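# Move the hose from the red port to the blue port

## Task

At the workbench, release the hose's latch at the manifold's red port, then insert the hose into the blue port far enough that it latches. The robot must not fall over or be left leaning, and nothing may be knocked or placed outside the work area.

## Robot and tools

Robot: TidyBot++, a single-arm mobile robot. The base is 0.54 m long, 0.50 m wide and 0.38 m tall and rolls on four powered casters. On top sits a seven-joint arm with a two-finger gripper. The shoulder is 0.12 m ahead of the base centre and 0.68 m above the floor. Segment lengths are upper arm 0.42 m, forearm 0.31 m, and wrist to hand point 0.31 m. The arm starts folded with the hand pointing down and reaching up to 0.08 m past the front of the base. Cameras: base_camera is fixed to the base, and wrist_camera looks wherever the hand points.

Frames: all positions are in metres. The base frame has its origin on the floor below the base centre, with x forward, y to the left and z up. The odometry frame is the base frame as it was when the scene began. base_odometry gives x, y and heading (rad, left positive, -3.142 to 3.142). It counts wheel turns only, so slipping shows up as travel. hand_pose, in the base frame, is the point midway between the finger pads. Its z axis runs out along the fingers and the fingers close along its y axis.

move: every argument except cameras and blocking belongs to one action. The parts below start together.
- base: an object with any of translate_m (forward +, -2 to 2), strafe_m (left +, -2 to 2) and rotate_rad (counter-clockwise seen from above +, -6.3 to 6.3). These are offsets from where the base currently is, measured along its own axes.
- joints: absolute targets by name. joint_1_rad can take any angle; positive turns the arm clockwise seen from above. joint_2_rad runs -2.249 to 2.249 (0 is upright, + leans forward). joint_3_rad can take any angle. joint_4_rad runs -2.579 to 2.579; with joint_3 at 3.14, negative bends the elbow forward. joint_5_rad can take any angle. joint_6_rad runs -2.099 to 2.099; negative bends the hand forward. joint_7_rad can take any angle; with the hand pointing down, positive turns it counter-clockwise, and at 1.57 the fingers open left and right. gripper_pos runs 0 (open, about 85 mm gap) to 1 (closed). Joints with unlimited range travel the short way round, so send steps smaller than half a turn.
- target: one list of seven numbers [x, y, z, qw, qx, qy, qz]. It is an absolute hand pose in the base frame, in metres and a quaternion. When target is used, joints may hold only gripper_pos.
- speeds: caps for this action only. translate_m and strafe_m take 0.05 to 0.5 m/s (set only one of them when both move); rotate_rad takes 0.1 to 1.57 rad/s.
- min_time_s: the shortest duration, 0.1 to 8 s, for the arm motions in this action.
- cameras: a list drawn from base_camera, wrist_camera and all.
- blocking: false makes the call return after about 0.5 s while the motion continues.
A move with no action just reports state and images. No action may exceed 15 s. An unknown key makes the call invalid. An out-of-range value gets the call refused, and then later calls in the same reply are skipped.

wait(seconds 0 to 10, cameras): lets the scene run without new commands and returns early once motions settle. stop(cameras): brakes everything that is still moving. zoom_image(camera, region [x0,y0,x1,y1] in pixels, at most 504x504): gives a closer view of the latest image. finished_scene(scene): ends the current scene for good. The goal must then hold with no help from the robot.

Result lines: the move line gives done or the worst status. base_status, joint_status and hand_status give moving, done, off_target (came to rest short and may still be pushing), not_followed (the arm command was withheld: joint command not followed, or pose unreachable), contact_stop, time_out, torque_fault, or limit_stop_at_motor_heat. hand_target is where the commanded joints would put the hand. motor_effort is a percentage of maximum torque, with the peak in brackets. base_tilt is in degrees, with forward and right positive. on_its_own lists actions the robot took without being told. ARM HIT means a hard collision with the base or the arm itself. MOTOR HOT appears at 60 °C; at 75 °C the arm goes limp for 30 to 60 s.

Hand control tips: the target solver likes poses close to the folded posture, may curve or overshoot, and usually settles within about 3 cm. To correct, add (desired position minus hand_pose) to your last target. To hold the hand still, send hand_target again rather than hand_pose. For joints, send last command + (desired angle - read angle). The arm does not avoid obstacles and keeps pushing when blocked. Poses that are low and close in front of the base, pointing forward, can drive the arm into the base. With the hand pointing down it reaches about 0.94 m high at most, and only near the base. A held load makes the arm sag, so while holding something never command a joint to the angle it currently reads. Closed fingertips reach about 20 mm past the hand point and squeeze with 100 to 150 N each.

Avoid: driving or turning the base while the arm is caught on something high, which can tip the robot; reaching far out from the fold over nearby furniture; swinging a stretched-out arm sideways; pulling hard sideways on a raised hand. Pull the arm back, or back the base away, to recover from a lean. Also avoid hitting the bench or the manifold hard (a torque fault stops the arm for 10 s), dropping things, releasing moving parts, gripping hard on something that is resting on a surface, and pushing or twisting hard on the gripper. Loose objects may be nudged occasionally.

Each tool is called after ">>>" as a command line: name --argument value for each argument, lists and objects as JSON in quotes; but a table of rows of numbers goes row by row, as --pt "numbers of a row", without its own name.

## Session

>>> move

Scene clock: 0.00 s.
Motor temperatures (°C): [32 30 27 28 40 41 34]
base_odometry: x=+0.000 y=+0.000 heading=+0.000
base_tilt: forward=+0.1 right=-0.1
base_status: not commanded
joint_positions: joint_1_rad=+0.030 joint_2_rad=-0.371 joint_3_rad=+3.154 joint_4_rad=-2.510 joint_5_rad=+0.000 joint_6_rad=-0.918 joint_7_rad=+1.543 gripper_pos=+0.000
joint_status: not commanded
motor_effort: joint_1_rad=+0 joint_2_rad=-2 joint_3_rad=+0 joint_4_rad=+13 joint_5_rad=+0 joint_6_rad=+2 joint_7_rad=+1
hand_pose: x=+0.2577 y=-0.0040 z=+0.5945 quat_wxyz=(-0.002, +0.998, -0.035, +0.042) (m; base frame)
hand_target: x=+0.2584 y=-0.0041 z=+0.5949 quat_wxyz=(-0.002, +0.998, -0.035, +0.043) (m; base frame)
hand_status: not commanded
pictures: base_camera, wrist_camera

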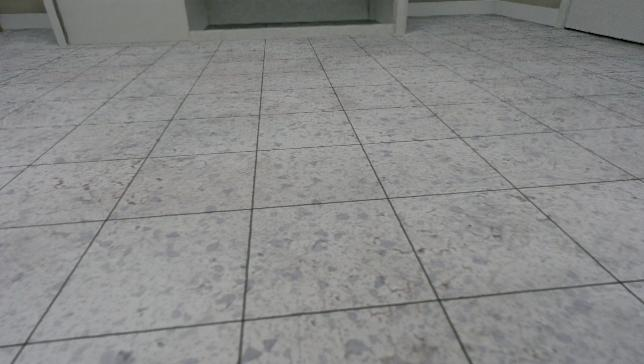

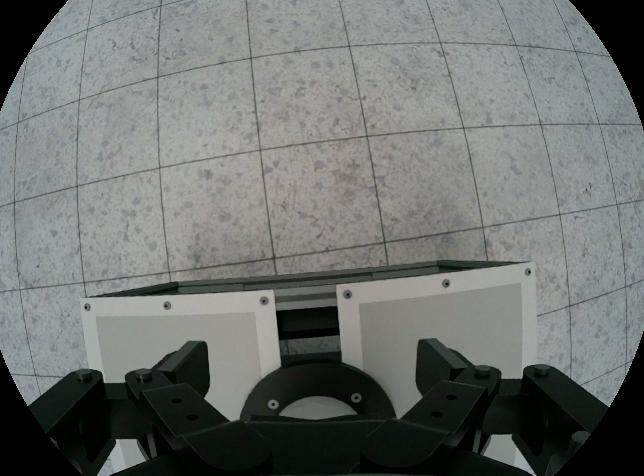

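>>> move --base '{"translate_m": 0.8}' --joints '{"joint_6_rad": 0.15}' --cameras '["all"]'

Scene clock: 3.70 s.
move: done
base_odometry: x=+0.800 y=+0.000 heading=+0.000
base_tilt: forward=+0.1 right=-0.1
base_status: done
joint_positions: joint_1_rad=+0.030 joint_2_rad=-0.370 joint_3_rad=+3.154 joint_4_rad=-2.511 joint_5_rad=+0.000 joint_6_rad=+0.073 joint_7_rad=+1.543 gripper_pos=+0.000
joint_status: all done
motor_effort: joint_1_rad=+0(1) joint_2_rad=-5(7) joint_3_rad=+0(1) joint_4_rad=+17(17) joint_5_rad=+0(1) joint_6_rad=+8(8) joint_7_rad=+1(1)
hand_pose: x=+0.5049 y=-0.0152 z=+0.7560 quat_wxyz=(+0.002, +0.859, -0.031, +0.511) (m; base frame)
hand_target: x=+0.5160 y=-0.0158 z=+0.7789 quat_wxyz=(+0.002, +0.838, -0.031, +0.545) (m; base frame)
hand_status: not commanded
pictures: base_camera, wrist_camera
camera_calibration:
wrist_camera: T_world_to_cam=[[-0.089064, -0.995768, -0.0226458, 0.0442334], [-0.475189, 0.0624619, -0.877664, 0.959162], [0.875365, -0.0674072, -0.478741, 0.056156], [0, 0, 0, 1]] pos_world=[0.410566, -0.0120796, 0.869708]

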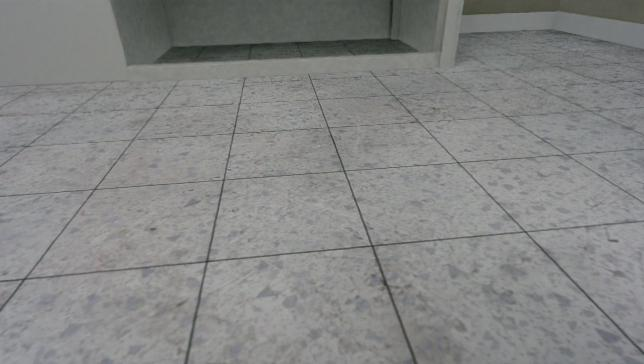

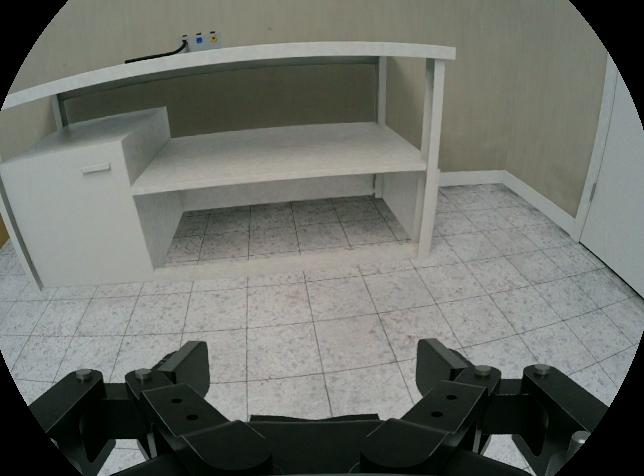

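>>> zoom_image --camera "wrist_camera" --region '[100, 20, 260, 120]'

Scaled by 3.150.

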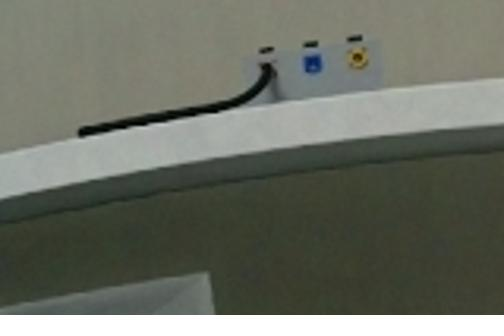

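>>> move --base '{"translate_m": 0.45, "strafe_m": 0.3, "rotate_rad": 0.07}' --joints '{"joint_1_rad": 0.0, "joint_2_rad": 0.0, "joint_4_rad": -1.6, "joint_6_rad": -0.35}' --cameras '["all"]'

>>> zoom_image --camera "wrist_camera" --region '[200, 60, 440, 240]'

Scene clock: 9.40 s.
move: done
base_odometry: x=+1.250 y=+0.300 heading=+0.070
base_tilt: forward=+0.1 right=-0.1
base_status: done
joint_positions: joint_1_rad=+0.016 joint_2_rad=-0.005 joint_3_rad=+3.154 joint_4_rad=-1.647 joint_5_rad=+0.000 joint_6_rad=-0.254 joint_7_rad=+1.543 gripper_pos=+0.000
joint_status: all done
motor_effort: joint_1_rad=+1(2) joint_2_rad=-20(21) joint_3_rad=+0(2) joint_4_rad=+20(20) joint_5_rad=+0(1) joint_6_rad=+7(10) joint_7_rad=+1(1)
hand_pose: x=+0.7253 y=-0.0159 z=+0.9809 quat_wxyz=(+0.000, +0.812, -0.023, +0.583) (m; base frame)
hand_target: x=+0.7225 y=-0.0062 z=+0.9781 quat_wxyz=(-0.004, +0.828, -0.017, +0.561) (m; base frame)
hand_status: not commanded
pictures: base_camera, wrist_camera
camera_calibration:
wrist_camera: T_world_to_cam=[[-0.0718407, -0.997075, -0.0261001, 0.0590591], [-0.318438, 0.0477265, -0.946741, 1.21516], [0.945217, -0.0597033, -0.320935, -0.23451], [0, 0, 0, 1]] pos_world=[0.612859, -0.0131101, 1.07672]

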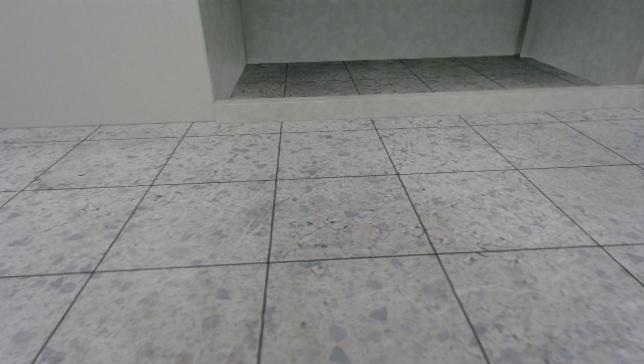

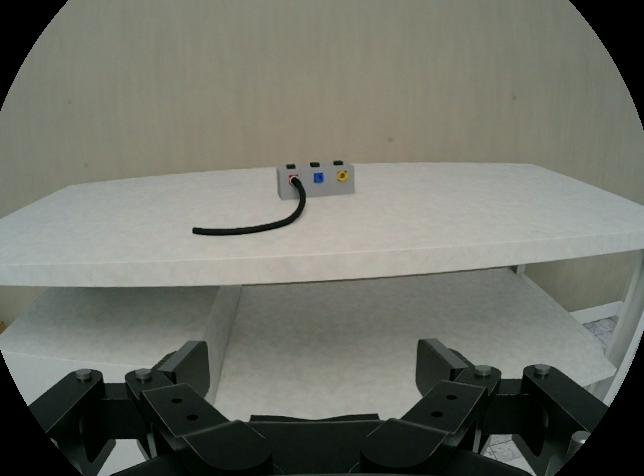

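Scaled by 2.100.

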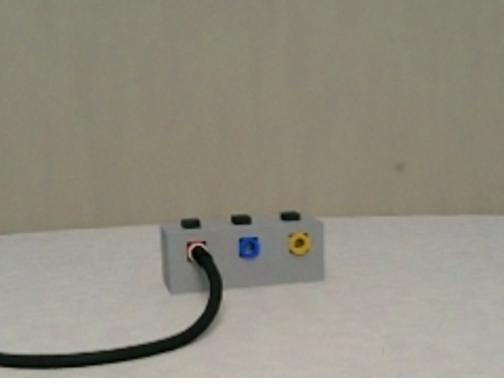

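>>> move --base '{"translate_m": 0.5, "rotate_rad": 0.03}' --cameras '["all"]'

>>> zoom_image --camera "wrist_camera" --region '[200, 130, 440, 310]'

Scene clock: 13.57 s.
move: done
base_odometry: x=+1.749 y=+0.335 heading=+0.101
base_tilt: forward=+0.1 right=-0.1
base_status: done
joint_positions: joint_1_rad=+0.007 joint_2_rad=+0.005 joint_3_rad=+3.153 joint_4_rad=-1.645 joint_5_rad=+0.000 joint_6_rad=-0.257 joint_7_rad=+1.543 gripper_pos=+0.000
joint_status: not commanded
motor_effort: joint_1_rad=+0(3) joint_2_rad=-19(22) joint_3_rad=+0(3) joint_4_rad=+20(20) joint_5_rad=-1(1) joint_6_rad=+8(10) joint_7_rad=+1(1)
hand_pose: x=+0.7283 y=-0.0098 z=+0.9747 quat_wxyz=(-0.003, +0.815, -0.019, +0.579) (m; base frame)
hand_target: x=+0.7225 y=-0.0062 z=+0.9781 quat_wxyz=(-0.004, +0.828, -0.017, +0.561) (m; base frame)
hand_status: not commanded
pictures: base_camera, wrist_camera
camera_calibration:
wrist_camera: T_world_to_cam=[[-0.0620461, -0.997748, -0.0254678, 0.0574631], [-0.330346, 0.0446083, -0.942805, 1.21475], [0.941818, -0.0500842, -0.33237, -0.22531], [0, 0, 0, 1]] pos_world=[0.617056, -0.00813893, 1.07185]

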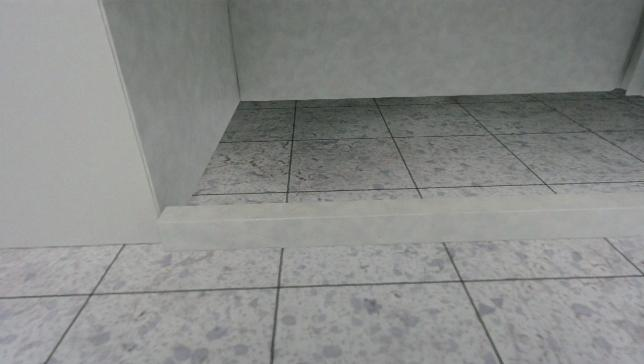

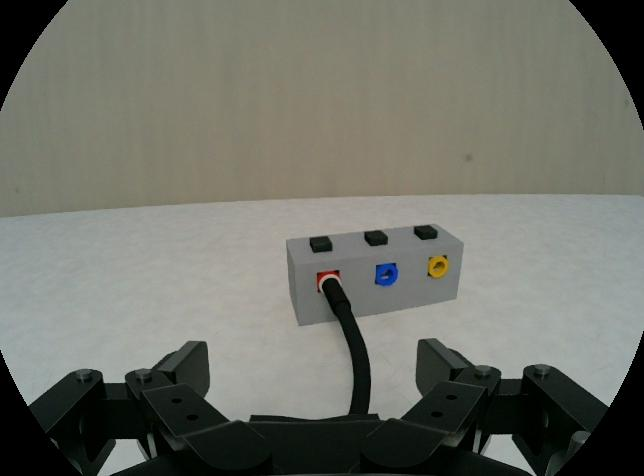

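Scaled by 2.100.

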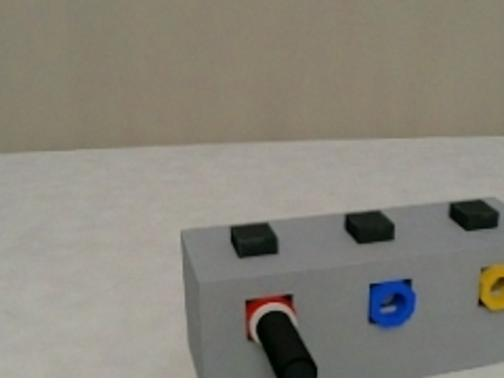

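>>> move --target '[0.58, 0, 1.09, 0, 0.924, 0, 0.383]' --joints '{"gripper_pos": 1}'

>>> move --base '{"translate_m": 0.155, "strafe_m": -0.148, "rotate_rad": 0.155}' --cameras '["wrist_camera"]'

>>> zoom_image --camera "wrist_camera" --region '[200, 90, 440, 270]'

Scene clock: 18.77 s.
move: done
base_odometry: x=+1.749 y=+0.335 heading=+0.101
base_tilt: forward=+0.1 right=-0.1
base_status: not commanded
joint_positions: joint_1_rad=-0.005 joint_2_rad=+0.005 joint_3_rad=+3.155 joint_4_rad=-0.883 joint_5_rad=+0.000 joint_6_rad=-1.412 joint_7_rad=+1.543 gripper_pos=+0.999
joint_status: all done
motor_effort: joint_1_rad=+0(1) joint_2_rad=-15(21) joint_3_rad=-1(1) joint_4_rad=+16(20) joint_5_rad=+0(1) joint_6_rad=+7(9) joint_7_rad=+1(1)
hand_pose: x=+0.5972 y=-0.0023 z=+1.0933 quat_wxyz=(-0.004, +0.913, -0.016, +0.408) (m; base frame)
hand_target: x=+0.5800 y=+0.0000 z=+1.0900 quat_wxyz=(+0.000, +0.924, +0.000, +0.383) (m; base frame)
hand_status: done (0.018 m and 3.7 deg from the pose sent, 0.188 m and 25.8 deg at the start)
pictures: none

Scene clock: 20.33 s.
move: done
base_odometry: x=+1.918 y=+0.203 heading=+0.256
base_tilt: forward=+0.1 right=-0.1
base_status: done
joint_positions: joint_1_rad=-0.020 joint_2_rad=+0.014 joint_3_rad=+3.170 joint_4_rad=-0.881 joint_5_rad=+0.000 joint_6_rad=-1.416 joint_7_rad=+1.543 gripper_pos=+0.999
joint_status: not commanded
motor_effort: joint_1_rad=+0(3) joint_2_rad=-15(18) joint_3_rad=+0(3) joint_4_rad=+15(16) joint_5_rad=+0(2) joint_6_rad=+7(8) joint_7_rad=+0(1)
hand_pose: x=+0.6003 y=-0.0026 z=+1.0889 quat_wxyz=(-0.004, +0.915, -0.017, +0.403) (m; base frame)
hand_target: x=+0.5800 y=+0.0000 z=+1.0900 quat_wxyz=(+0.000, +0.924, +0.000, +0.383) (m; base frame)
hand_status: not commanded
pictures: wrist_camera
camera_calibration:
wrist_camera: T_world_to_cam=[[-0.0585512, -0.998267, -0.00584971, 0.0362783], [-0.674888, 0.0439005, -0.736613, 1.26209], [0.735593, -0.0391816, -0.676289, 0.431862], [0, 0, 0, 1]] pos_world=[0.536219, -0.00226996, 1.22195]

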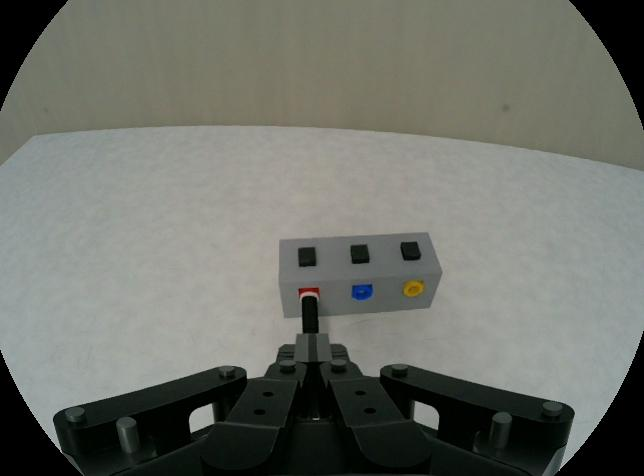

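Scaled by 2.100.

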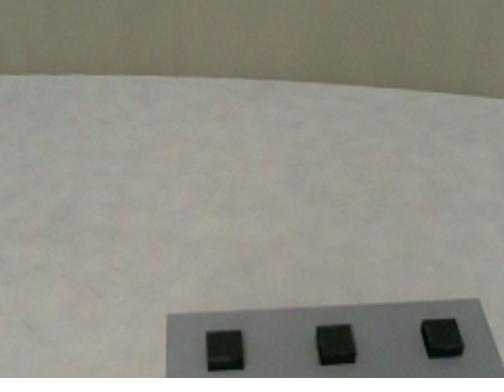

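>>> move --base '{"translate_m": 0.1}' --target '[0.675, 0.0, 1.01, 0, 0.966, 0, 0.259]' --cameras '["wrist_camera"]'

>>> zoom_image --camera "wrist_camera" --region '[200, 220, 440, 400]'

Scene clock: 24.37 s.
move: done
base_odometry: x=+2.015 y=+0.229 heading=+0.256
base_tilt: forward=+0.1 right=-0.1
base_status: done
joint_positions: joint_1_rad=-0.020 joint_2_rad=+0.412 joint_3_rad=+3.171 joint_4_rad=-0.465 joint_5_rad=+0.000 joint_6_rad=-1.700 joint_7_rad=+1.543 gripper_pos=+0.999
joint_status: not commanded
motor_effort: joint_1_rad=+0(1) joint_2_rad=-27(31) joint_3_rad=-1(1) joint_4_rad=+15(16) joint_5_rad=+0(1) joint_6_rad=+5(8) joint_7_rad=+1(1)
hand_pose: x=+0.6961 y=+0.0015 z=+1.0055 quat_wxyz=(+0.002, +0.960, -0.015, +0.279) (m; base frame)
hand_target: x=+0.6750 y=+0.0000 z=+1.0100 quat_wxyz=(+0.000, +0.966, +0.000, +0.259) (m; base frame)
hand_status: done (0.022 m and 3.0 deg from the pose sent, 0.109 m and 17.6 deg at the start)
pictures: wrist_camera
camera_calibration:
wrist_camera: T_world_to_cam=[[-0.0562354, -0.998243, 0.0186434, 0.0192062], [-0.84392, 0.037547, -0.535153, 1.18028], [0.533513, -0.0458281, -0.844549, 0.615085], [0, 0, 0, 1]] pos_world=[0.668982, 0.00304479, 1.15074]

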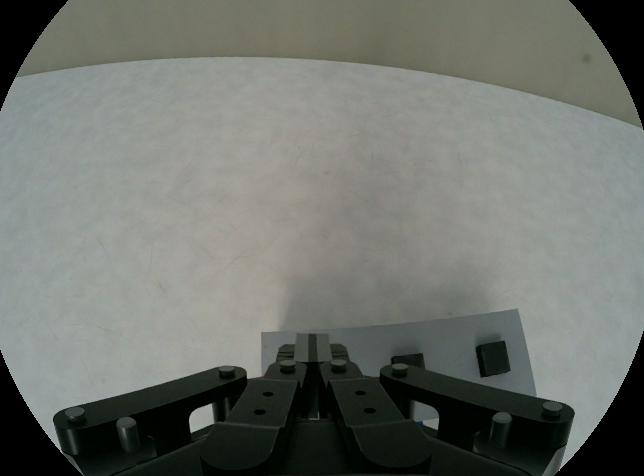

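Scaled by 2.100.

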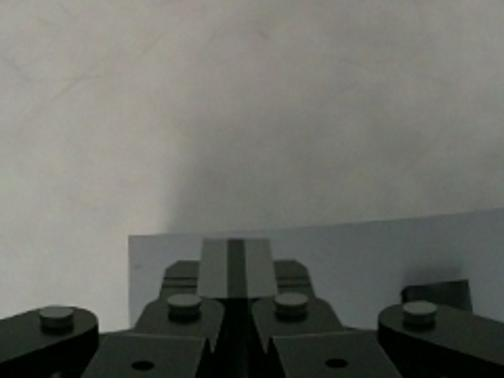

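>>> move --target '[0.668, 0.0, 0.968, 0, 0.966, 0, 0.259]' --cameras '["wrist_camera"]'

>>> move --target '[0.667, 0.0, 0.95, 0, 0.966, 0, 0.259]' --cameras '["wrist_camera"]'

>>> zoom_image --camera "wrist_camera" --region '[200, 250, 440, 430]'

Scene clock: 26.63 s.
move: done
base_odometry: x=+2.015 y=+0.229 heading=+0.256
base_tilt: forward=+0.1 right=-0.1
base_status: not commanded
joint_positions: joint_1_rad=-0.020 joint_2_rad=+0.318 joint_3_rad=+3.171 joint_4_rad=-0.760 joint_5_rad=+0.000 joint_6_rad=-1.628 joint_7_rad=+1.543 gripper_pos=+0.999
joint_status: not commanded
motor_effort: joint_1_rad=+1(1) joint_2_rad=-25(27) joint_3_rad=-1(1) joint_4_rad=+15(16) joint_5_rad=+0(1) joint_6_rad=+4(5) joint_7_rad=+0(1)
hand_pose: x=+0.6592 y=-0.0001 z=+0.9477 quat_wxyz=(+0.002, +0.976, -0.016, +0.216) (m; base frame)
hand_target: x=+0.6680 y=+0.0000 z=+0.9680 quat_wxyz=(+0.000, +0.966, +0.000, +0.259) (m; base frame)
hand_status: done (0.022 m and 5.4 deg from the pose sent, 0.047 m and 3.0 deg at the start)
pictures: wrist_camera
camera_calibration:
wrist_camera: T_world_to_cam=[[-0.0557955, -0.998189, 0.0224733, 0.0126594], [-0.906061, 0.0411642, -0.42114, 1.05118], [0.419452, -0.0438599, -0.906717, 0.719933], [0, 0, 0, 1]] pos_world=[0.651165, 0.000941494, 1.09519]

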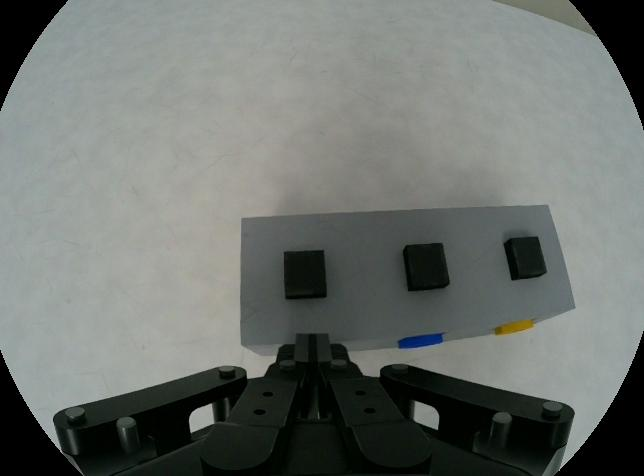

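Scene clock: 27.80 s.
move: done
base_odometry: x=+2.015 y=+0.229 heading=+0.256
base_tilt: forward=+0.1 right=-0.1
base_status: not commanded
joint_positions: joint_1_rad=-0.020 joint_2_rad=+0.272 joint_3_rad=+3.171 joint_4_rad=-0.865 joint_5_rad=+0.000 joint_6_rad=-1.549 joint_7_rad=+1.543 gripper_pos=+0.999
joint_status: not commanded
motor_effort: joint_1_rad=+1(1) joint_2_rad=-24(26) joint_3_rad=-1(1) joint_4_rad=+16(16) joint_5_rad=+0(1) joint_6_rad=+4(4) joint_7_rad=+0(1)
hand_pose: x=+0.6547 y=-0.0007 z=+0.9396 quat_wxyz=(+0.001, +0.974, -0.017, +0.226) (m; base frame)
hand_target: x=+0.6670 y=+0.0000 z=+0.9500 quat_wxyz=(+0.000, +0.966, +0.000, +0.259) (m; base frame)
hand_status: done (0.016 m and 4.3 deg from the pose sent, 0.008 m and 5.4 deg at the start)
pictures: wrist_camera
camera_calibration:
wrist_camera: T_world_to_cam=[[-0.0564765, -0.998199, 0.0202299, 0.0146015], [-0.897372, 0.0418692, -0.439284, 1.05499], [0.437646, -0.0429629, -0.898121, 0.694457], [0, 0, 0, 1]] pos_world=[0.64362, 0.000239409, 1.08685]

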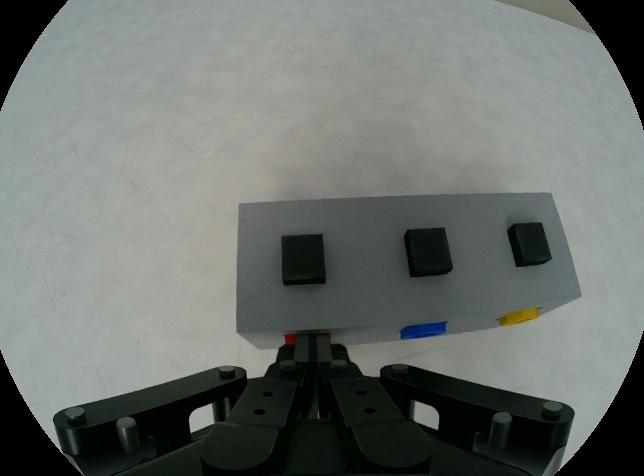

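Scaled by 2.100.

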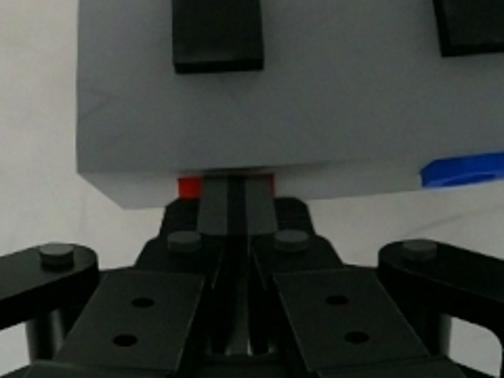

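>>> move --target '[0.665, 0.0, 0.995, 0, 0.966, 0, 0.259]'

>>> move --target '[0.69, 0.0, 0.995, 0, 0.966, 0, 0.259]' --cameras '["wrist_camera"]'

Scene clock: 29.63 s.
move: done
base_odometry: x=+2.015 y=+0.229 heading=+0.256
base_tilt: forward=+0.1 right=-0.1
base_status: not commanded
joint_positions: joint_1_rad=-0.020 joint_2_rad=+0.311 joint_3_rad=+3.171 joint_4_rad=-0.658 joint_5_rad=+0.000 joint_6_rad=-1.593 joint_7_rad=+1.543 gripper_pos=+0.999
joint_status: not commanded
motor_effort: joint_1_rad=+0(1) joint_2_rad=-25(26) joint_3_rad=+0(1) joint_4_rad=+15(18) joint_5_rad=+0(1) joint_6_rad=+5(10) joint_7_rad=+0(1)
hand_pose: x=+0.6775 y=+0.0001 z=+1.0000 quat_wxyz=(+0.001, +0.958, -0.016, +0.286) (m; base frame)
hand_target: x=+0.6650 y=+0.0000 z=+0.9950 quat_wxyz=(+0.000, +0.966, +0.000, +0.259) (m; base frame)
hand_status: done (0.013 m and 3.7 deg from the pose sent, 0.056 m and 4.3 deg at the start)
pictures: none

Scene clock: 30.73 s.
move: done
base_odometry: x=+2.015 y=+0.229 heading=+0.256
base_tilt: forward=+0.1 right=-0.1
base_status: not commanded
joint_positions: joint_1_rad=-0.020 joint_2_rad=+0.408 joint_3_rad=+3.171 joint_4_rad=-0.513 joint_5_rad=+0.000 joint_6_rad=-1.643 joint_7_rad=+1.543 gripper_pos=+0.999
joint_status: not commanded
motor_effort: joint_1_rad=+0(1) joint_2_rad=-27(28) joint_3_rad=-1(1) joint_4_rad=+15(16) joint_5_rad=-1(1) joint_6_rad=+5(6) joint_7_rad=+1(1)
hand_pose: x=+0.7066 y=+0.0013 z=+0.9975 quat_wxyz=(+0.002, +0.958, -0.015, +0.285) (m; base frame)
hand_target: x=+0.6900 y=+0.0000 z=+0.9950 quat_wxyz=(+0.000, +0.966, +0.000, +0.259) (m; base frame)
hand_status: done (0.017 m and 3.6 deg from the pose sent, 0.013 m and 3.7 deg at the start)
pictures: wrist_camera
camera_calibration:
wrist_camera: T_world_to_cam=[[-0.0562739, -0.998256, 0.0178178, 0.0206201], [-0.837073, 0.0374455, -0.545809, 1.19063], [0.54419, -0.0456296, -0.83772, 0.588296], [0, 0, 0, 1]] pos_world=[0.677657, 0.00284417, 1.14231]

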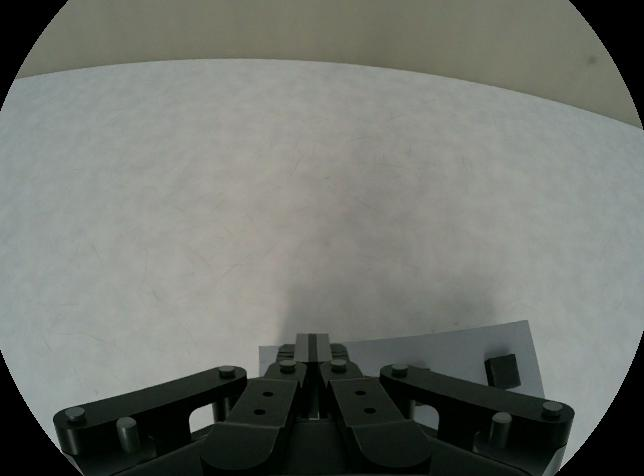

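>>> move --target '[0.695, 0.0, 0.975, 0, 0.966, 0, 0.259]' --cameras '["wrist_camera"]'

Scene clock: 31.97 s.
move: done
base_odometry: x=+2.015 y=+0.229 heading=+0.256
base_tilt: forward=+0.2 right=-0.1
base_status: not commanded
joint_positions: joint_1_rad=-0.020 joint_2_rad=+0.407 joint_3_rad=+3.171 joint_4_rad=-0.591 joint_5_rad=+0.000 joint_6_rad=-1.643 joint_7_rad=+1.543 gripper_pos=+0.999
joint_status: not commanded
motor_effort: joint_1_rad=+0(1) joint_2_rad=-27(29) joint_3_rad=+0(1) joint_4_rad=+15(16) joint_5_rad=+0(1) joint_6_rad=+5(5) joint_7_rad=+0(1)
hand_pose: x=+0.6994 y=+0.0010 z=+0.9658 quat_wxyz=(+0.003, +0.969, -0.015, +0.248) (m; base frame)
hand_target: x=+0.6950 y=+0.0000 z=+0.9750 quat_wxyz=(+0.000, +0.966, +0.000, +0.259) (m; base frame)
hand_status: done (0.010 m and 2.2 deg from the pose sent, 0.025 m and 3.6 deg at the start)
pictures: wrist_camera
camera_calibration:
wrist_camera: T_world_to_cam=[[-0.0556274, -0.998218, 0.021602, 0.0163255], [-0.876367, 0.0384472, -0.480106, 1.13135], [0.47842, -0.0456384, -0.876944, 0.649582], [0, 0, 0, 1]] pos_world=[0.681617, 0.00244481, 1.11247]

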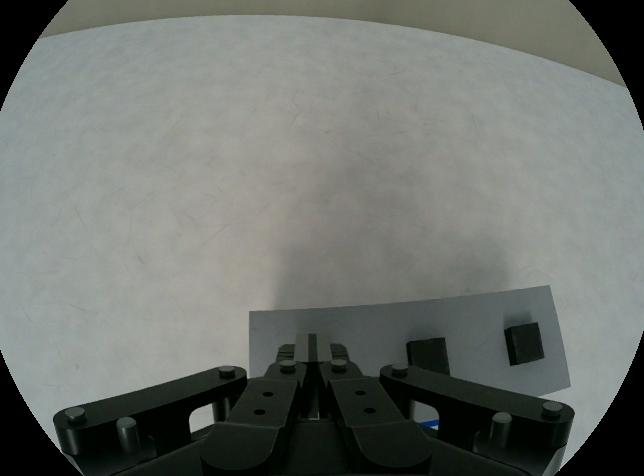

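>>> move --target '[0.69, 0.0, 0.963, 0, 0.966, 0, 0.259]'

>>> move --target '[0.69, 0.0, 0.952, 0, 0.966, 0, 0.259]' --cameras '["wrist_camera"]'

>>> zoom_image --camera "wrist_camera" --region '[220, 260, 460, 440]'

Scene clock: 33.23 s.
move: done
base_odometry: x=+2.015 y=+0.229 heading=+0.256
base_tilt: forward=+0.1 right=-0.1
base_status: not commanded
joint_positions: joint_1_rad=-0.020 joint_2_rad=+0.361 joint_3_rad=+3.171 joint_4_rad=-0.684 joint_5_rad=+0.000 joint_6_rad=-1.608 joint_7_rad=+1.543 gripper_pos=+0.999
joint_status: not commanded
motor_effort: joint_1_rad=+0(1) joint_2_rad=-24(28) joint_3_rad=+0(1) joint_4_rad=+14(15) joint_5_rad=+0(1) joint_6_rad=+3(5) joint_7_rad=+1(1)
hand_pose: x=+0.6860 y=+0.0003 z=+0.9582 quat_wxyz=(+0.002, +0.970, -0.016, +0.242) (m; base frame)
hand_target: x=+0.6900 y=+0.0000 z=+0.9630 quat_wxyz=(+0.000, +0.966, +0.000, +0.259) (m; base frame)
hand_status: done (0.006 m and 2.7 deg from the pose sent, 0.010 m and 2.2 deg at the start)
pictures: none

Scene clock: 34.03 s.
move: done
base_odometry: x=+2.015 y=+0.229 heading=+0.256
base_tilt: forward=+0.1 right=-0.1
base_status: not commanded
joint_positions: joint_1_rad=-0.020 joint_2_rad=+0.332 joint_3_rad=+3.171 joint_4_rad=-0.743 joint_5_rad=+0.000 joint_6_rad=-1.572 joint_7_rad=+1.543 gripper_pos=+0.999
joint_status: not commanded
motor_effort: joint_1_rad=+1(1) joint_2_rad=-22(24) joint_3_rad=-1(1) joint_4_rad=+13(14) joint_5_rad=+0(1) joint_6_rad=+3(4) joint_7_rad=+1(1)
hand_pose: x=+0.6807 y=+0.0000 z=+0.9550 quat_wxyz=(+0.002, +0.969, -0.016, +0.245) (m; base frame)
hand_target: x=+0.6900 y=+0.0000 z=+0.9520 quat_wxyz=(+0.000, +0.966, +0.000, +0.259) (m; base frame)
hand_status: done (0.010 m and 2.5 deg from the pose sent, 0.007 m and 2.7 deg at the start)
pictures: wrist_camera
camera_calibration:
wrist_camera: T_world_to_cam=[[-0.0564107, -0.998209, 0.0199163, 0.0166496], [-0.879675, 0.0402575, -0.473869, 1.1061], [0.472219, -0.0442511, -0.88037, 0.656503], [0, 0, 0, 1]] pos_world=[0.663933, 0.00114203, 1.10178]

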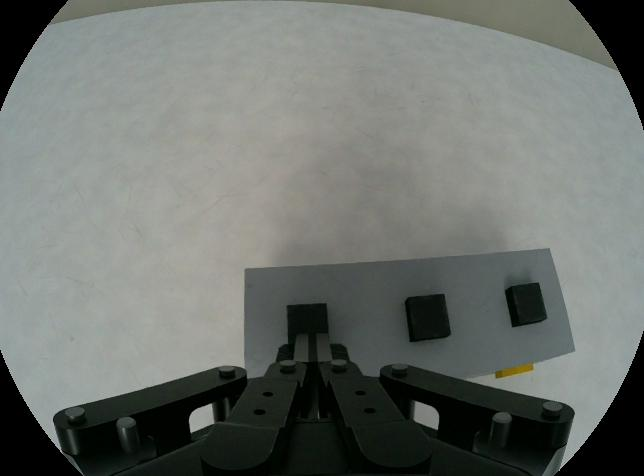

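Scaled by 2.100.

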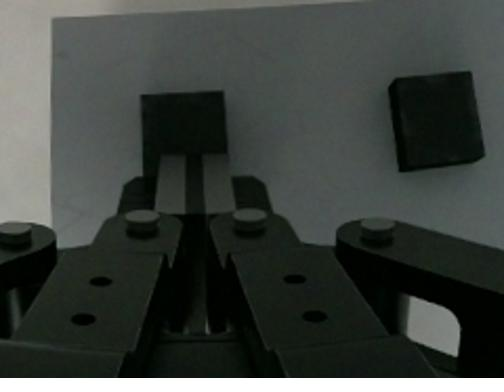

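>>> move --target '[0.705, 0.0, 0.935, 0, 0.966, 0, 0.259]' --cameras '["wrist_camera"]'

>>> zoom_image --camera "wrist_camera" --region '[220, 260, 460, 440]'

Scene clock: 35.13 s.
move: done
base_odometry: x=+2.015 y=+0.229 heading=+0.256
base_tilt: forward=+0.1 right=-0.1
base_status: not commanded
joint_positions: joint_1_rad=-0.020 joint_2_rad=+0.320 joint_3_rad=+3.171 joint_4_rad=-0.768 joint_5_rad=+0.000 joint_6_rad=-1.548 joint_7_rad=+1.543 gripper_pos=+0.999
joint_status: not commanded
motor_effort: joint_1_rad=+1(1) joint_2_rad=-17(23) joint_3_rad=+0(1) joint_4_rad=+12(13) joint_5_rad=+0(1) joint_6_rad=+5(6) joint_7_rad=+1(1)
hand_pose: x=+0.6810 y=-0.0002 z=+0.9546 quat_wxyz=(+0.002, +0.968, -0.016, +0.250) (m; base frame)
hand_target: x=+0.7050 y=+0.0000 z=+0.9350 quat_wxyz=(+0.000, +0.966, +0.000, +0.259) (m; base frame)
hand_status: done (0.031 m and 2.1 deg from the pose sent, 0.032 m and 2.5 deg at the start)
pictures: wrist_camera
camera_calibration:
wrist_camera: T_world_to_cam=[[-0.05662, -0.998214, 0.0190713, 0.0174563], [-0.874401, 0.0403593, -0.483522, 1.11178], [0.481888, -0.044053, -0.875124, 0.644389], [0, 0, 0, 1]] pos_world=[0.662609, 0.000941541, 1.10116]

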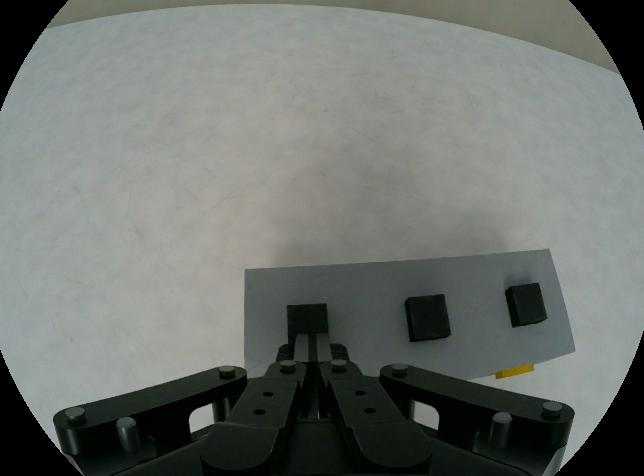

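Scaled by 2.100.

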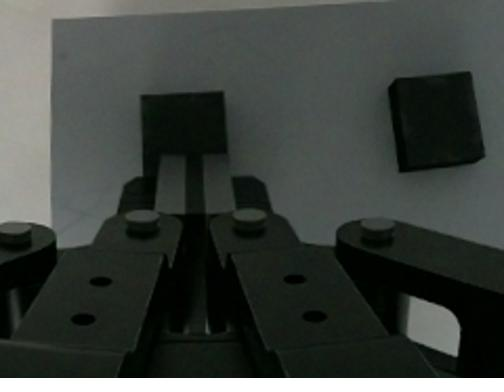

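>>> move --target '[0.695, 0.0, 0.985, 0, 0.966, 0, 0.259]'

>>> move --target '[0.7, 0.0, 0.966, 0, 0.966, 0, 0.259]'

>>> move --target '[0.706, 0.0, 0.95, 0, 0.966, 0, 0.259]' --cameras '["wrist_camera"]'

>>> zoom_image --camera "wrist_camera" --region '[220, 260, 460, 440]'

Scene clock: 37.47 s.
move: done
base_odometry: x=+2.015 y=+0.229 heading=+0.256
base_tilt: forward=+0.1 right=-0.1
base_status: not commanded
joint_positions: joint_1_rad=-0.020 joint_2_rad=+0.400 joint_3_rad=+3.171 joint_4_rad=-0.570 joint_5_rad=+0.000 joint_6_rad=-1.600 joint_7_rad=+1.543 gripper_pos=+0.999
joint_status: not commanded
motor_effort: joint_1_rad=+1(1) joint_2_rad=-27(29) joint_3_rad=-1(1) joint_4_rad=+15(16) joint_5_rad=+0(1) joint_6_rad=+5(8) joint_7_rad=+1(1)
hand_pose: x=+0.7110 y=+0.0010 z=+0.9854 quat_wxyz=(+0.002, +0.959, -0.015, +0.282) (m; base frame)
hand_target: x=+0.6950 y=+0.0000 z=+0.9850 quat_wxyz=(+0.000, +0.966, +0.000, +0.259) (m; base frame)
hand_status: done (0.016 m and 3.3 deg from the pose sent, 0.033 m and 2.1 deg at the start)
pictures: none

Scene clock: 38.43 s.
move: done
base_odometry: x=+2.015 y=+0.229 heading=+0.256
base_tilt: forward=+0.1 right=-0.1
base_status: not commanded
joint_positions: joint_1_rad=-0.020 joint_2_rad=+0.399 joint_3_rad=+3.171 joint_4_rad=-0.629 joint_5_rad=+0.000 joint_6_rad=-1.600 joint_7_rad=+1.543 gripper_pos=+0.999
joint_status: not commanded
motor_effort: joint_1_rad=+0(1) joint_2_rad=-27(29) joint_3_rad=-1(1) joint_4_rad=+15(16) joint_5_rad=-1(1) joint_6_rad=+4(5) joint_7_rad=+1(1)
hand_pose: x=+0.7049 y=+0.0008 z=+0.9609 quat_wxyz=(+0.003, +0.967, -0.015, +0.254) (m; base frame)
hand_target: x=+0.7000 y=+0.0000 z=+0.9660 quat_wxyz=(+0.000, +0.966, +0.000, +0.259) (m; base frame)
hand_status: done (0.007 m and 1.9 deg from the pose sent, 0.022 m and 3.3 deg at the start)
pictures: none

Scene clock: 39.27 s.
move: done
base_odometry: x=+2.015 y=+0.229 heading=+0.256
base_tilt: forward=+0.1 right=-0.1
base_status: not commanded
joint_positions: joint_1_rad=-0.020 joint_2_rad=+0.378 joint_3_rad=+3.171 joint_4_rad=-0.673 joint_5_rad=+0.000 joint_6_rad=-1.562 joint_7_rad=+1.543 gripper_pos=+0.999
joint_status: not commanded
motor_effort: joint_1_rad=+2(2) joint_2_rad=-23(27) joint_3_rad=+0(1) joint_4_rad=+12(15) joint_5_rad=+1(2) joint_6_rad=+0(4) joint_7_rad=+0(1)
hand_pose: x=+0.7044 y=+0.0005 z=+0.9604 quat_wxyz=(+0.002, +0.965, -0.015, +0.262) (m; base frame)
hand_target: x=+0.7060 y=+0.0000 z=+0.9500 quat_wxyz=(+0.000, +0.966, +0.000, +0.259) (m; base frame)
hand_status: done (0.011 m and 1.8 deg from the pose sent, 0.011 m and 1.9 deg at the start)
pictures: wrist_camera
camera_calibration:
wrist_camera: T_world_to_cam=[[-0.0562099, -0.998234, 0.0192291, 0.0189291], [-0.862579, 0.0388544, -0.504429, 1.14684], [0.50279, -0.0449405, -0.863239, 0.612084], [0, 0, 0, 1]] pos_world=[0.682557, 0.00184311, 1.10651]

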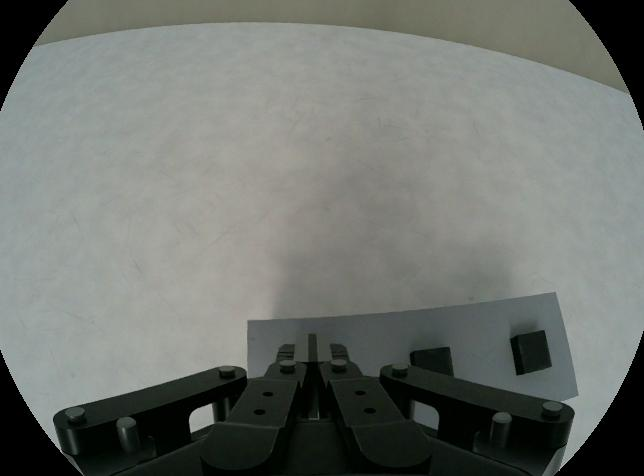

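Scaled by 2.100.

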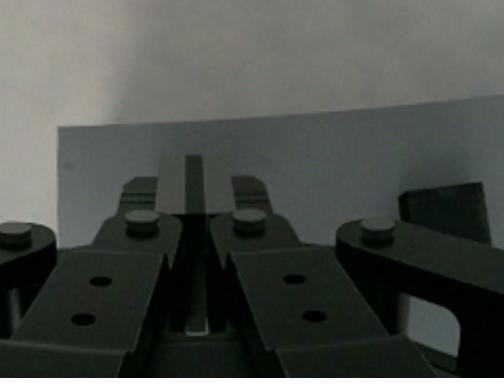

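>>> move --target '[0.71, 0.0, 0.93, 0, 0.966, 0, 0.259]'

>>> move --target '[0.714, 0.0, 0.91, 0, 0.966, 0, 0.259]' --cameras '["wrist_camera"]'

Scene clock: 40.50 s.
move: off_target
base_odometry: x=+2.015 y=+0.229 heading=+0.256
base_tilt: forward=+0.1 right=-0.1
base_status: not commanded
joint_positions: joint_1_rad=-0.020 joint_2_rad=+0.339 joint_3_rad=+3.171 joint_4_rad=-0.753 joint_5_rad=-0.001 joint_6_rad=-1.488 joint_7_rad=+1.543 gripper_pos=+0.999
joint_status: not commanded
motor_effort: joint_1_rad=+3(3) joint_2_rad=-20(24) joint_3_rad=+1(2) joint_4_rad=+10(12) joint_5_rad=+2(3) joint_6_rad=+0(1) joint_7_rad=+1(1)
hand_pose: x=+0.7039 y=+0.0001 z=+0.9600 quat_wxyz=(+0.001, +0.961, -0.016, +0.277) (m; base frame)
hand_target: x=+0.7100 y=+0.0000 z=+0.9300 quat_wxyz=(+0.000, +0.966, +0.000, +0.259) (m; base frame)
hand_status: off_target (0.031 m and 2.8 deg from the pose sent, 0.031 m and 1.8 deg at the start)
pictures: none

Scene clock: 41.37 s.
move: off_target
base_odometry: x=+2.015 y=+0.229 heading=+0.256
base_tilt: forward=+0.1 right=-0.1
base_status: not commanded
joint_positions: joint_1_rad=-0.020 joint_2_rad=+0.303 joint_3_rad=+3.171 joint_4_rad=-0.828 joint_5_rad=-0.001 joint_6_rad=-1.417 joint_7_rad=+1.543 gripper_pos=+0.999
joint_status: not commanded
motor_effort: joint_1_rad=+3(4) joint_2_rad=-15(19) joint_3_rad=+2(3) joint_4_rad=+9(10) joint_5_rad=+3(4) joint_6_rad=-1(1) joint_7_rad=+1(1)
hand_pose: x=+0.7035 y=-0.0001 z=+0.9596 quat_wxyz=(+0.000, +0.956, -0.016, +0.293) (m; base frame)
hand_target: x=+0.7140 y=+0.0000 z=+0.9100 quat_wxyz=(+0.000, +0.966, +0.000, +0.259) (m; base frame)
hand_status: off_target (0.051 m and 4.4 deg from the pose sent, 0.051 m and 2.8 deg at the start)
pictures: wrist_camera
camera_calibration:
wrist_camera: T_world_to_cam=[[-0.0569871, -0.99829, 0.0130047, 0.0247813], [-0.827879, 0.0399709, -0.559481, 1.17406], [0.558004, -0.0426496, -0.828741, 0.539904], [0, 0, 0, 1]] pos_world=[0.672124, 0.000837362, 1.10398]

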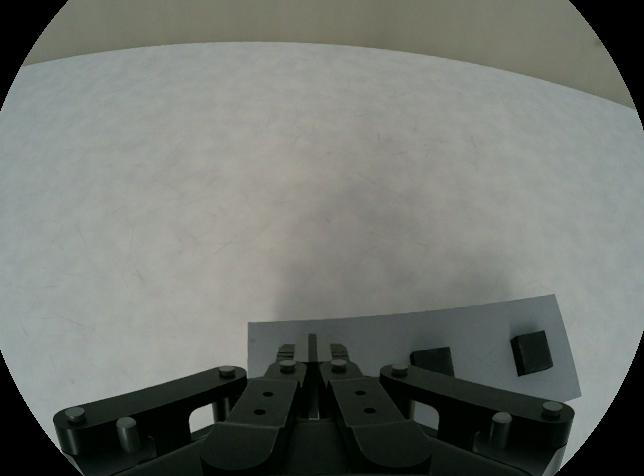

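>>> move --target '[0.67, 0.0, 1.01, 0, 0.966, 0, 0.259]'

>>> move --target '[0.53, 0.0, 1.05, 0, 0.924, 0, 0.383]' --joints '{"gripper_pos": 0.3}' --cameras '["wrist_camera"]'

>>> zoom_image --camera "wrist_camera" --region '[240, 200, 480, 380]'

Scene clock: 43.60 s.
move: done
base_odometry: x=+2.015 y=+0.229 heading=+0.256
base_tilt: forward=+0.1 right=-0.1
base_status: not commanded
joint_positions: joint_1_rad=-0.020 joint_2_rad=+0.382 joint_3_rad=+3.172 joint_4_rad=-0.497 joint_5_rad=-0.002 joint_6_rad=-1.685 joint_7_rad=+1.543 gripper_pos=+0.999
joint_status: not commanded
motor_effort: joint_1_rad=+0(4) joint_2_rad=-25(29) joint_3_rad=-1(3) joint_4_rad=+15(17) joint_5_rad=+0(3) joint_6_rad=+5(5) joint_7_rad=+1(1)
hand_pose: x=+0.6884 y=+0.0010 z=+1.0121 quat_wxyz=(+0.002, +0.958, -0.015, +0.285) (m; base frame)
hand_target: x=+0.6700 y=+0.0000 z=+1.0100 quat_wxyz=(+0.000, +0.966, +0.000, +0.259) (m; base frame)
hand_status: done (0.019 m and 3.6 deg from the pose sent, 0.061 m and 4.4 deg at the start)
pictures: none

Scene clock: 45.57 s.
move: done
base_odometry: x=+2.015 y=+0.229 heading=+0.256
base_tilt: forward=+0.1 right=-0.1
base_status: not commanded
joint_positions: joint_1_rad=-0.020 joint_2_rad=-0.155 joint_3_rad=+3.172 joint_4_rad=-1.133 joint_5_rad=-0.002 joint_6_rad=-1.451 joint_7_rad=+1.543 gripper_pos=+0.300
joint_status: all done
motor_effort: joint_1_rad=+0(1) joint_2_rad=-10(27) joint_3_rad=+0(1) joint_4_rad=+16(16) joint_5_rad=+0(1) joint_6_rad=+5(7) joint_7_rad=+1(1)
hand_pose: x=+0.5186 y=-0.0038 z=+1.0376 quat_wxyz=(-0.006, +0.937, -0.018, +0.349) (m; base frame)
hand_target: x=+0.5300 y=+0.0000 z=+1.0499 quat_wxyz=(+0.000, +0.924, +0.000, +0.383) (m; base frame)
hand_status: done (0.017 m and 4.8 deg from the pose sent, 0.163 m and 12.0 deg at the start)
pictures: wrist_camera
camera_calibration:
wrist_camera: T_world_to_cam=[[-0.0593645, -0.998217, -0.00620572, 0.0307643], [-0.756487, 0.0490431, -0.652168, 1.12397], [0.651309, -0.0340211, -0.758049, 0.585879], [0, 0, 0, 1]] pos_world=[0.470506, -0.00448132, 1.17733]

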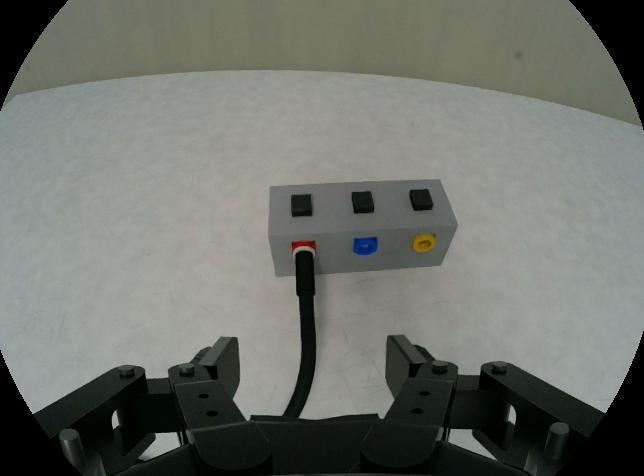

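Scaled by 2.100.

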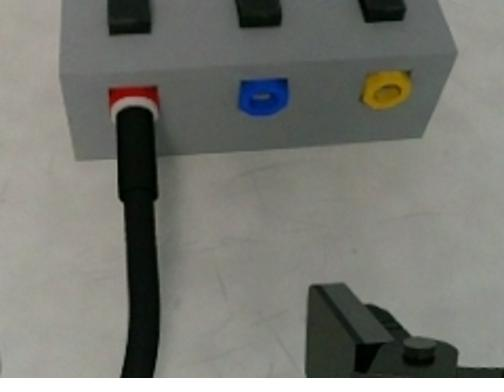

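>>> move --target '[0.59, 0.002, 0.975, 0, 0.924, 0, 0.383]'

>>> move --target '[0.633, 0.002, 0.93, 0, 0.924, 0, 0.383]' --cameras '["wrist_camera"]'

>>> zoom_image --camera "wrist_camera" --region '[200, 250, 440, 430]'

Scene clock: 48.20 s.
move: done
base_odometry: x=+2.015 y=+0.229 heading=+0.256
base_tilt: forward=+0.1 right=-0.1
base_status: not commanded
joint_positions: joint_1_rad=-0.020 joint_2_rad=-0.120 joint_3_rad=+3.172 joint_4_rad=-1.360 joint_5_rad=-0.002 joint_6_rad=-1.174 joint_7_rad=+1.543 gripper_pos=+0.300
joint_status: not commanded
motor_effort: joint_1_rad=+0(1) joint_2_rad=-14(14) joint_3_rad=+0(1) joint_4_rad=+18(18) joint_5_rad=+0(1) joint_6_rad=+6(6) joint_7_rad=+1(1)
hand_pose: x=+0.5734 y=-0.0037 z=+0.9689 quat_wxyz=(-0.006, +0.935, -0.018, +0.355) (m; base frame)
hand_target: x=+0.5900 y=+0.0020 z=+0.9750 quat_wxyz=(+0.000, +0.924, +0.000, +0.383) (m; base frame)
hand_status: done (0.019 m and 4.0 deg from the pose sent, 0.095 m and 4.8 deg at the start)
pictures: none

Scene clock: 49.37 s.
move: done
base_odometry: x=+2.015 y=+0.229 heading=+0.256
base_tilt: forward=+0.1 right=-0.1
base_status: not commanded
joint_positions: joint_1_rad=-0.020 joint_2_rad=-0.038 joint_3_rad=+3.172 joint_4_rad=-1.441 joint_5_rad=-0.002 joint_6_rad=-1.015 joint_7_rad=+1.543 gripper_pos=+0.300
joint_status: not commanded
motor_effort: joint_1_rad=+1(1) joint_2_rad=-16(19) joint_3_rad=+0(1) joint_4_rad=+18(19) joint_5_rad=-1(1) joint_6_rad=+6(7) joint_7_rad=+1(1)
hand_pose: x=+0.6194 y=-0.0036 z=+0.9213 quat_wxyz=(-0.004, +0.935, -0.018, +0.354) (m; base frame)
hand_target: x=+0.6330 y=+0.0020 z=+0.9300 quat_wxyz=(+0.000, +0.924, +0.000, +0.383) (m; base frame)
hand_status: done (0.017 m and 4.2 deg from the pose sent, 0.071 m and 4.0 deg at the start)
pictures: wrist_camera
camera_calibration:
wrist_camera: T_world_to_cam=[[-0.0603188, -0.998173, -0.00337053, 0.0341833], [-0.749393, 0.0475153, -0.660418, 1.12763], [0.659372, -0.0373098, -0.75089, 0.420415], [0, 0, 0, 1]] pos_world=[0.569888, -0.00377301, 1.06051]

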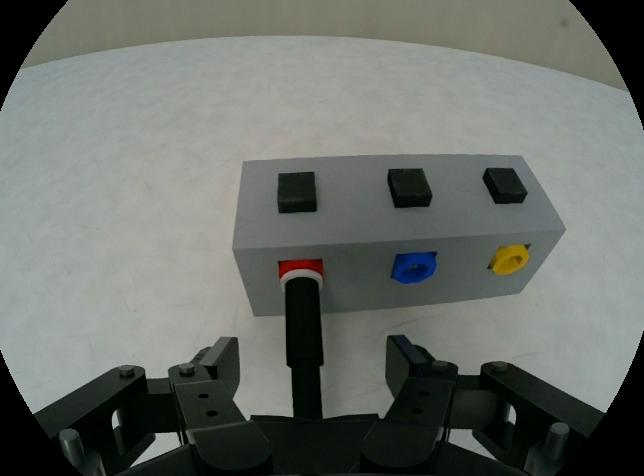

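Scaled by 2.100.

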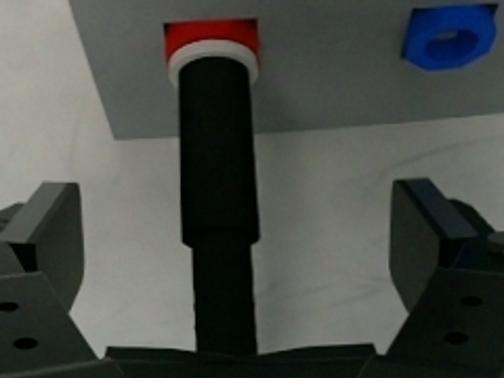

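>>> move --target '[0.653, 0.012, 0.925, 0, 0.924, 0, 0.383]' --cameras '["wrist_camera"]'

>>> zoom_image --camera "wrist_camera" --region '[200, 220, 440, 400]'

Scene clock: 50.63 s.
move: done
base_odometry: x=+2.015 y=+0.229 heading=+0.256
base_tilt: forward=+0.1 right=-0.1
base_status: not commanded
joint_positions: joint_1_rad=-0.024 joint_2_rad=+0.000 joint_3_rad=+3.163 joint_4_rad=-1.441 joint_5_rad=+0.005 joint_6_rad=-1.000 joint_7_rad=+1.542 gripper_pos=+0.300
joint_status: not commanded
motor_effort: joint_1_rad=+0(1) joint_2_rad=-18(20) joint_3_rad=+0(1) joint_4_rad=+18(19) joint_5_rad=+0(1) joint_6_rad=+5(7) joint_7_rad=+1(1)
hand_pose: x=+0.6318 y=+0.0016 z=+0.9057 quat_wxyz=(-0.003, +0.939, -0.011, +0.344) (m; base frame)
hand_target: x=+0.6530 y=+0.0120 z=+0.9250 quat_wxyz=(+0.000, +0.924, +0.000, +0.383) (m; base frame)
hand_status: done (0.031 m and 5.0 deg from the pose sent, 0.037 m and 4.2 deg at the start)
pictures: wrist_camera
camera_calibration:
wrist_camera: T_world_to_cam=[[-0.0483675, -0.998818, 0.00487943, 0.0250072], [-0.76378, 0.0338369, -0.644589, 1.12098], [0.643662, -0.034904, -0.764514, 0.423013], [0, 0, 0, 1]] pos_world=[0.585118, 0.00181181, 1.04585]

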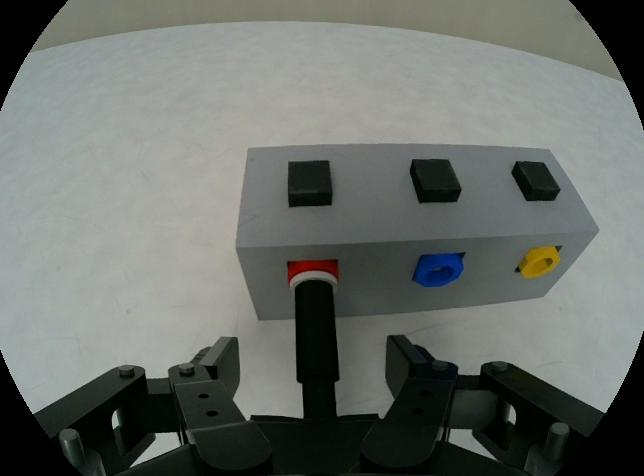

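Scaled by 2.100.

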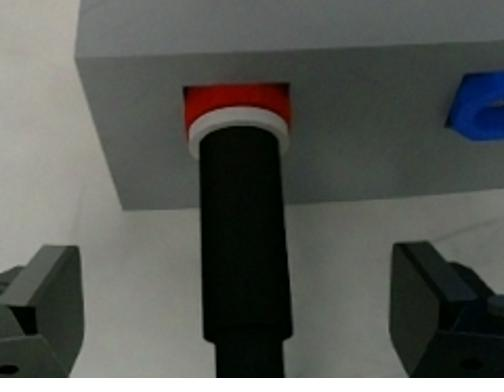

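>>> move --joints '{"gripper_pos": 1}' --cameras '["wrist_camera"]'

>>> zoom_image --camera "wrist_camera" --region '[200, 220, 440, 400]'

Scene clock: 52.90 s.
move: off_target
base_odometry: x=+2.015 y=+0.229 heading=+0.256
base_tilt: forward=+0.1 right=-0.1
base_status: not commanded
joint_positions: joint_1_rad=-0.024 joint_2_rad=+0.000 joint_3_rad=+3.162 joint_4_rad=-1.441 joint_5_rad=+0.006 joint_6_rad=-0.999 joint_7_rad=+1.542 gripper_pos=+0.862
joint_status: gripper_pos off_target (ended at +0.862, target +1.000)
motor_effort: joint_1_rad=+0(2) joint_2_rad=-16(18) joint_3_rad=-1(3) joint_4_rad=+20(20) joint_5_rad=-1(2) joint_6_rad=+10(11) joint_7_rad=+0(1)
hand_pose: x=+0.6317 y=+0.0012 z=+0.9058 quat_wxyz=(-0.002, +0.939, -0.011, +0.344) (m; base frame)
hand_target: x=+0.6530 y=+0.0120 z=+0.9250 quat_wxyz=(+0.000, +0.924, +0.000, +0.383) (m; base frame)
hand_status: not commanded
pictures: wrist_camera
camera_calibration:
wrist_camera: T_world_to_cam=[[-0.0485059, -0.998802, 0.00644596, 0.0233523], [-0.7637, 0.0329275, -0.644731, 1.12115], [0.643746, -0.036196, -0.764383, 0.422901], [0, 0, 0, 1]] pos_world=[0.585118, 0.00171488, 1.04595]

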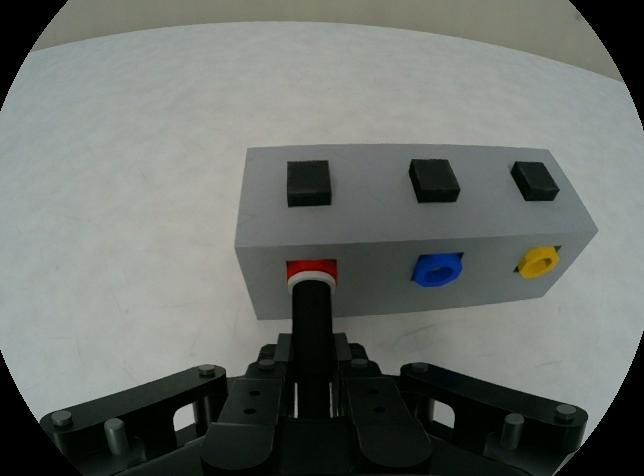

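Scaled by 2.100.

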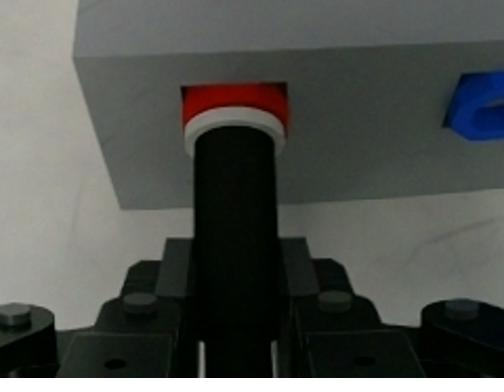

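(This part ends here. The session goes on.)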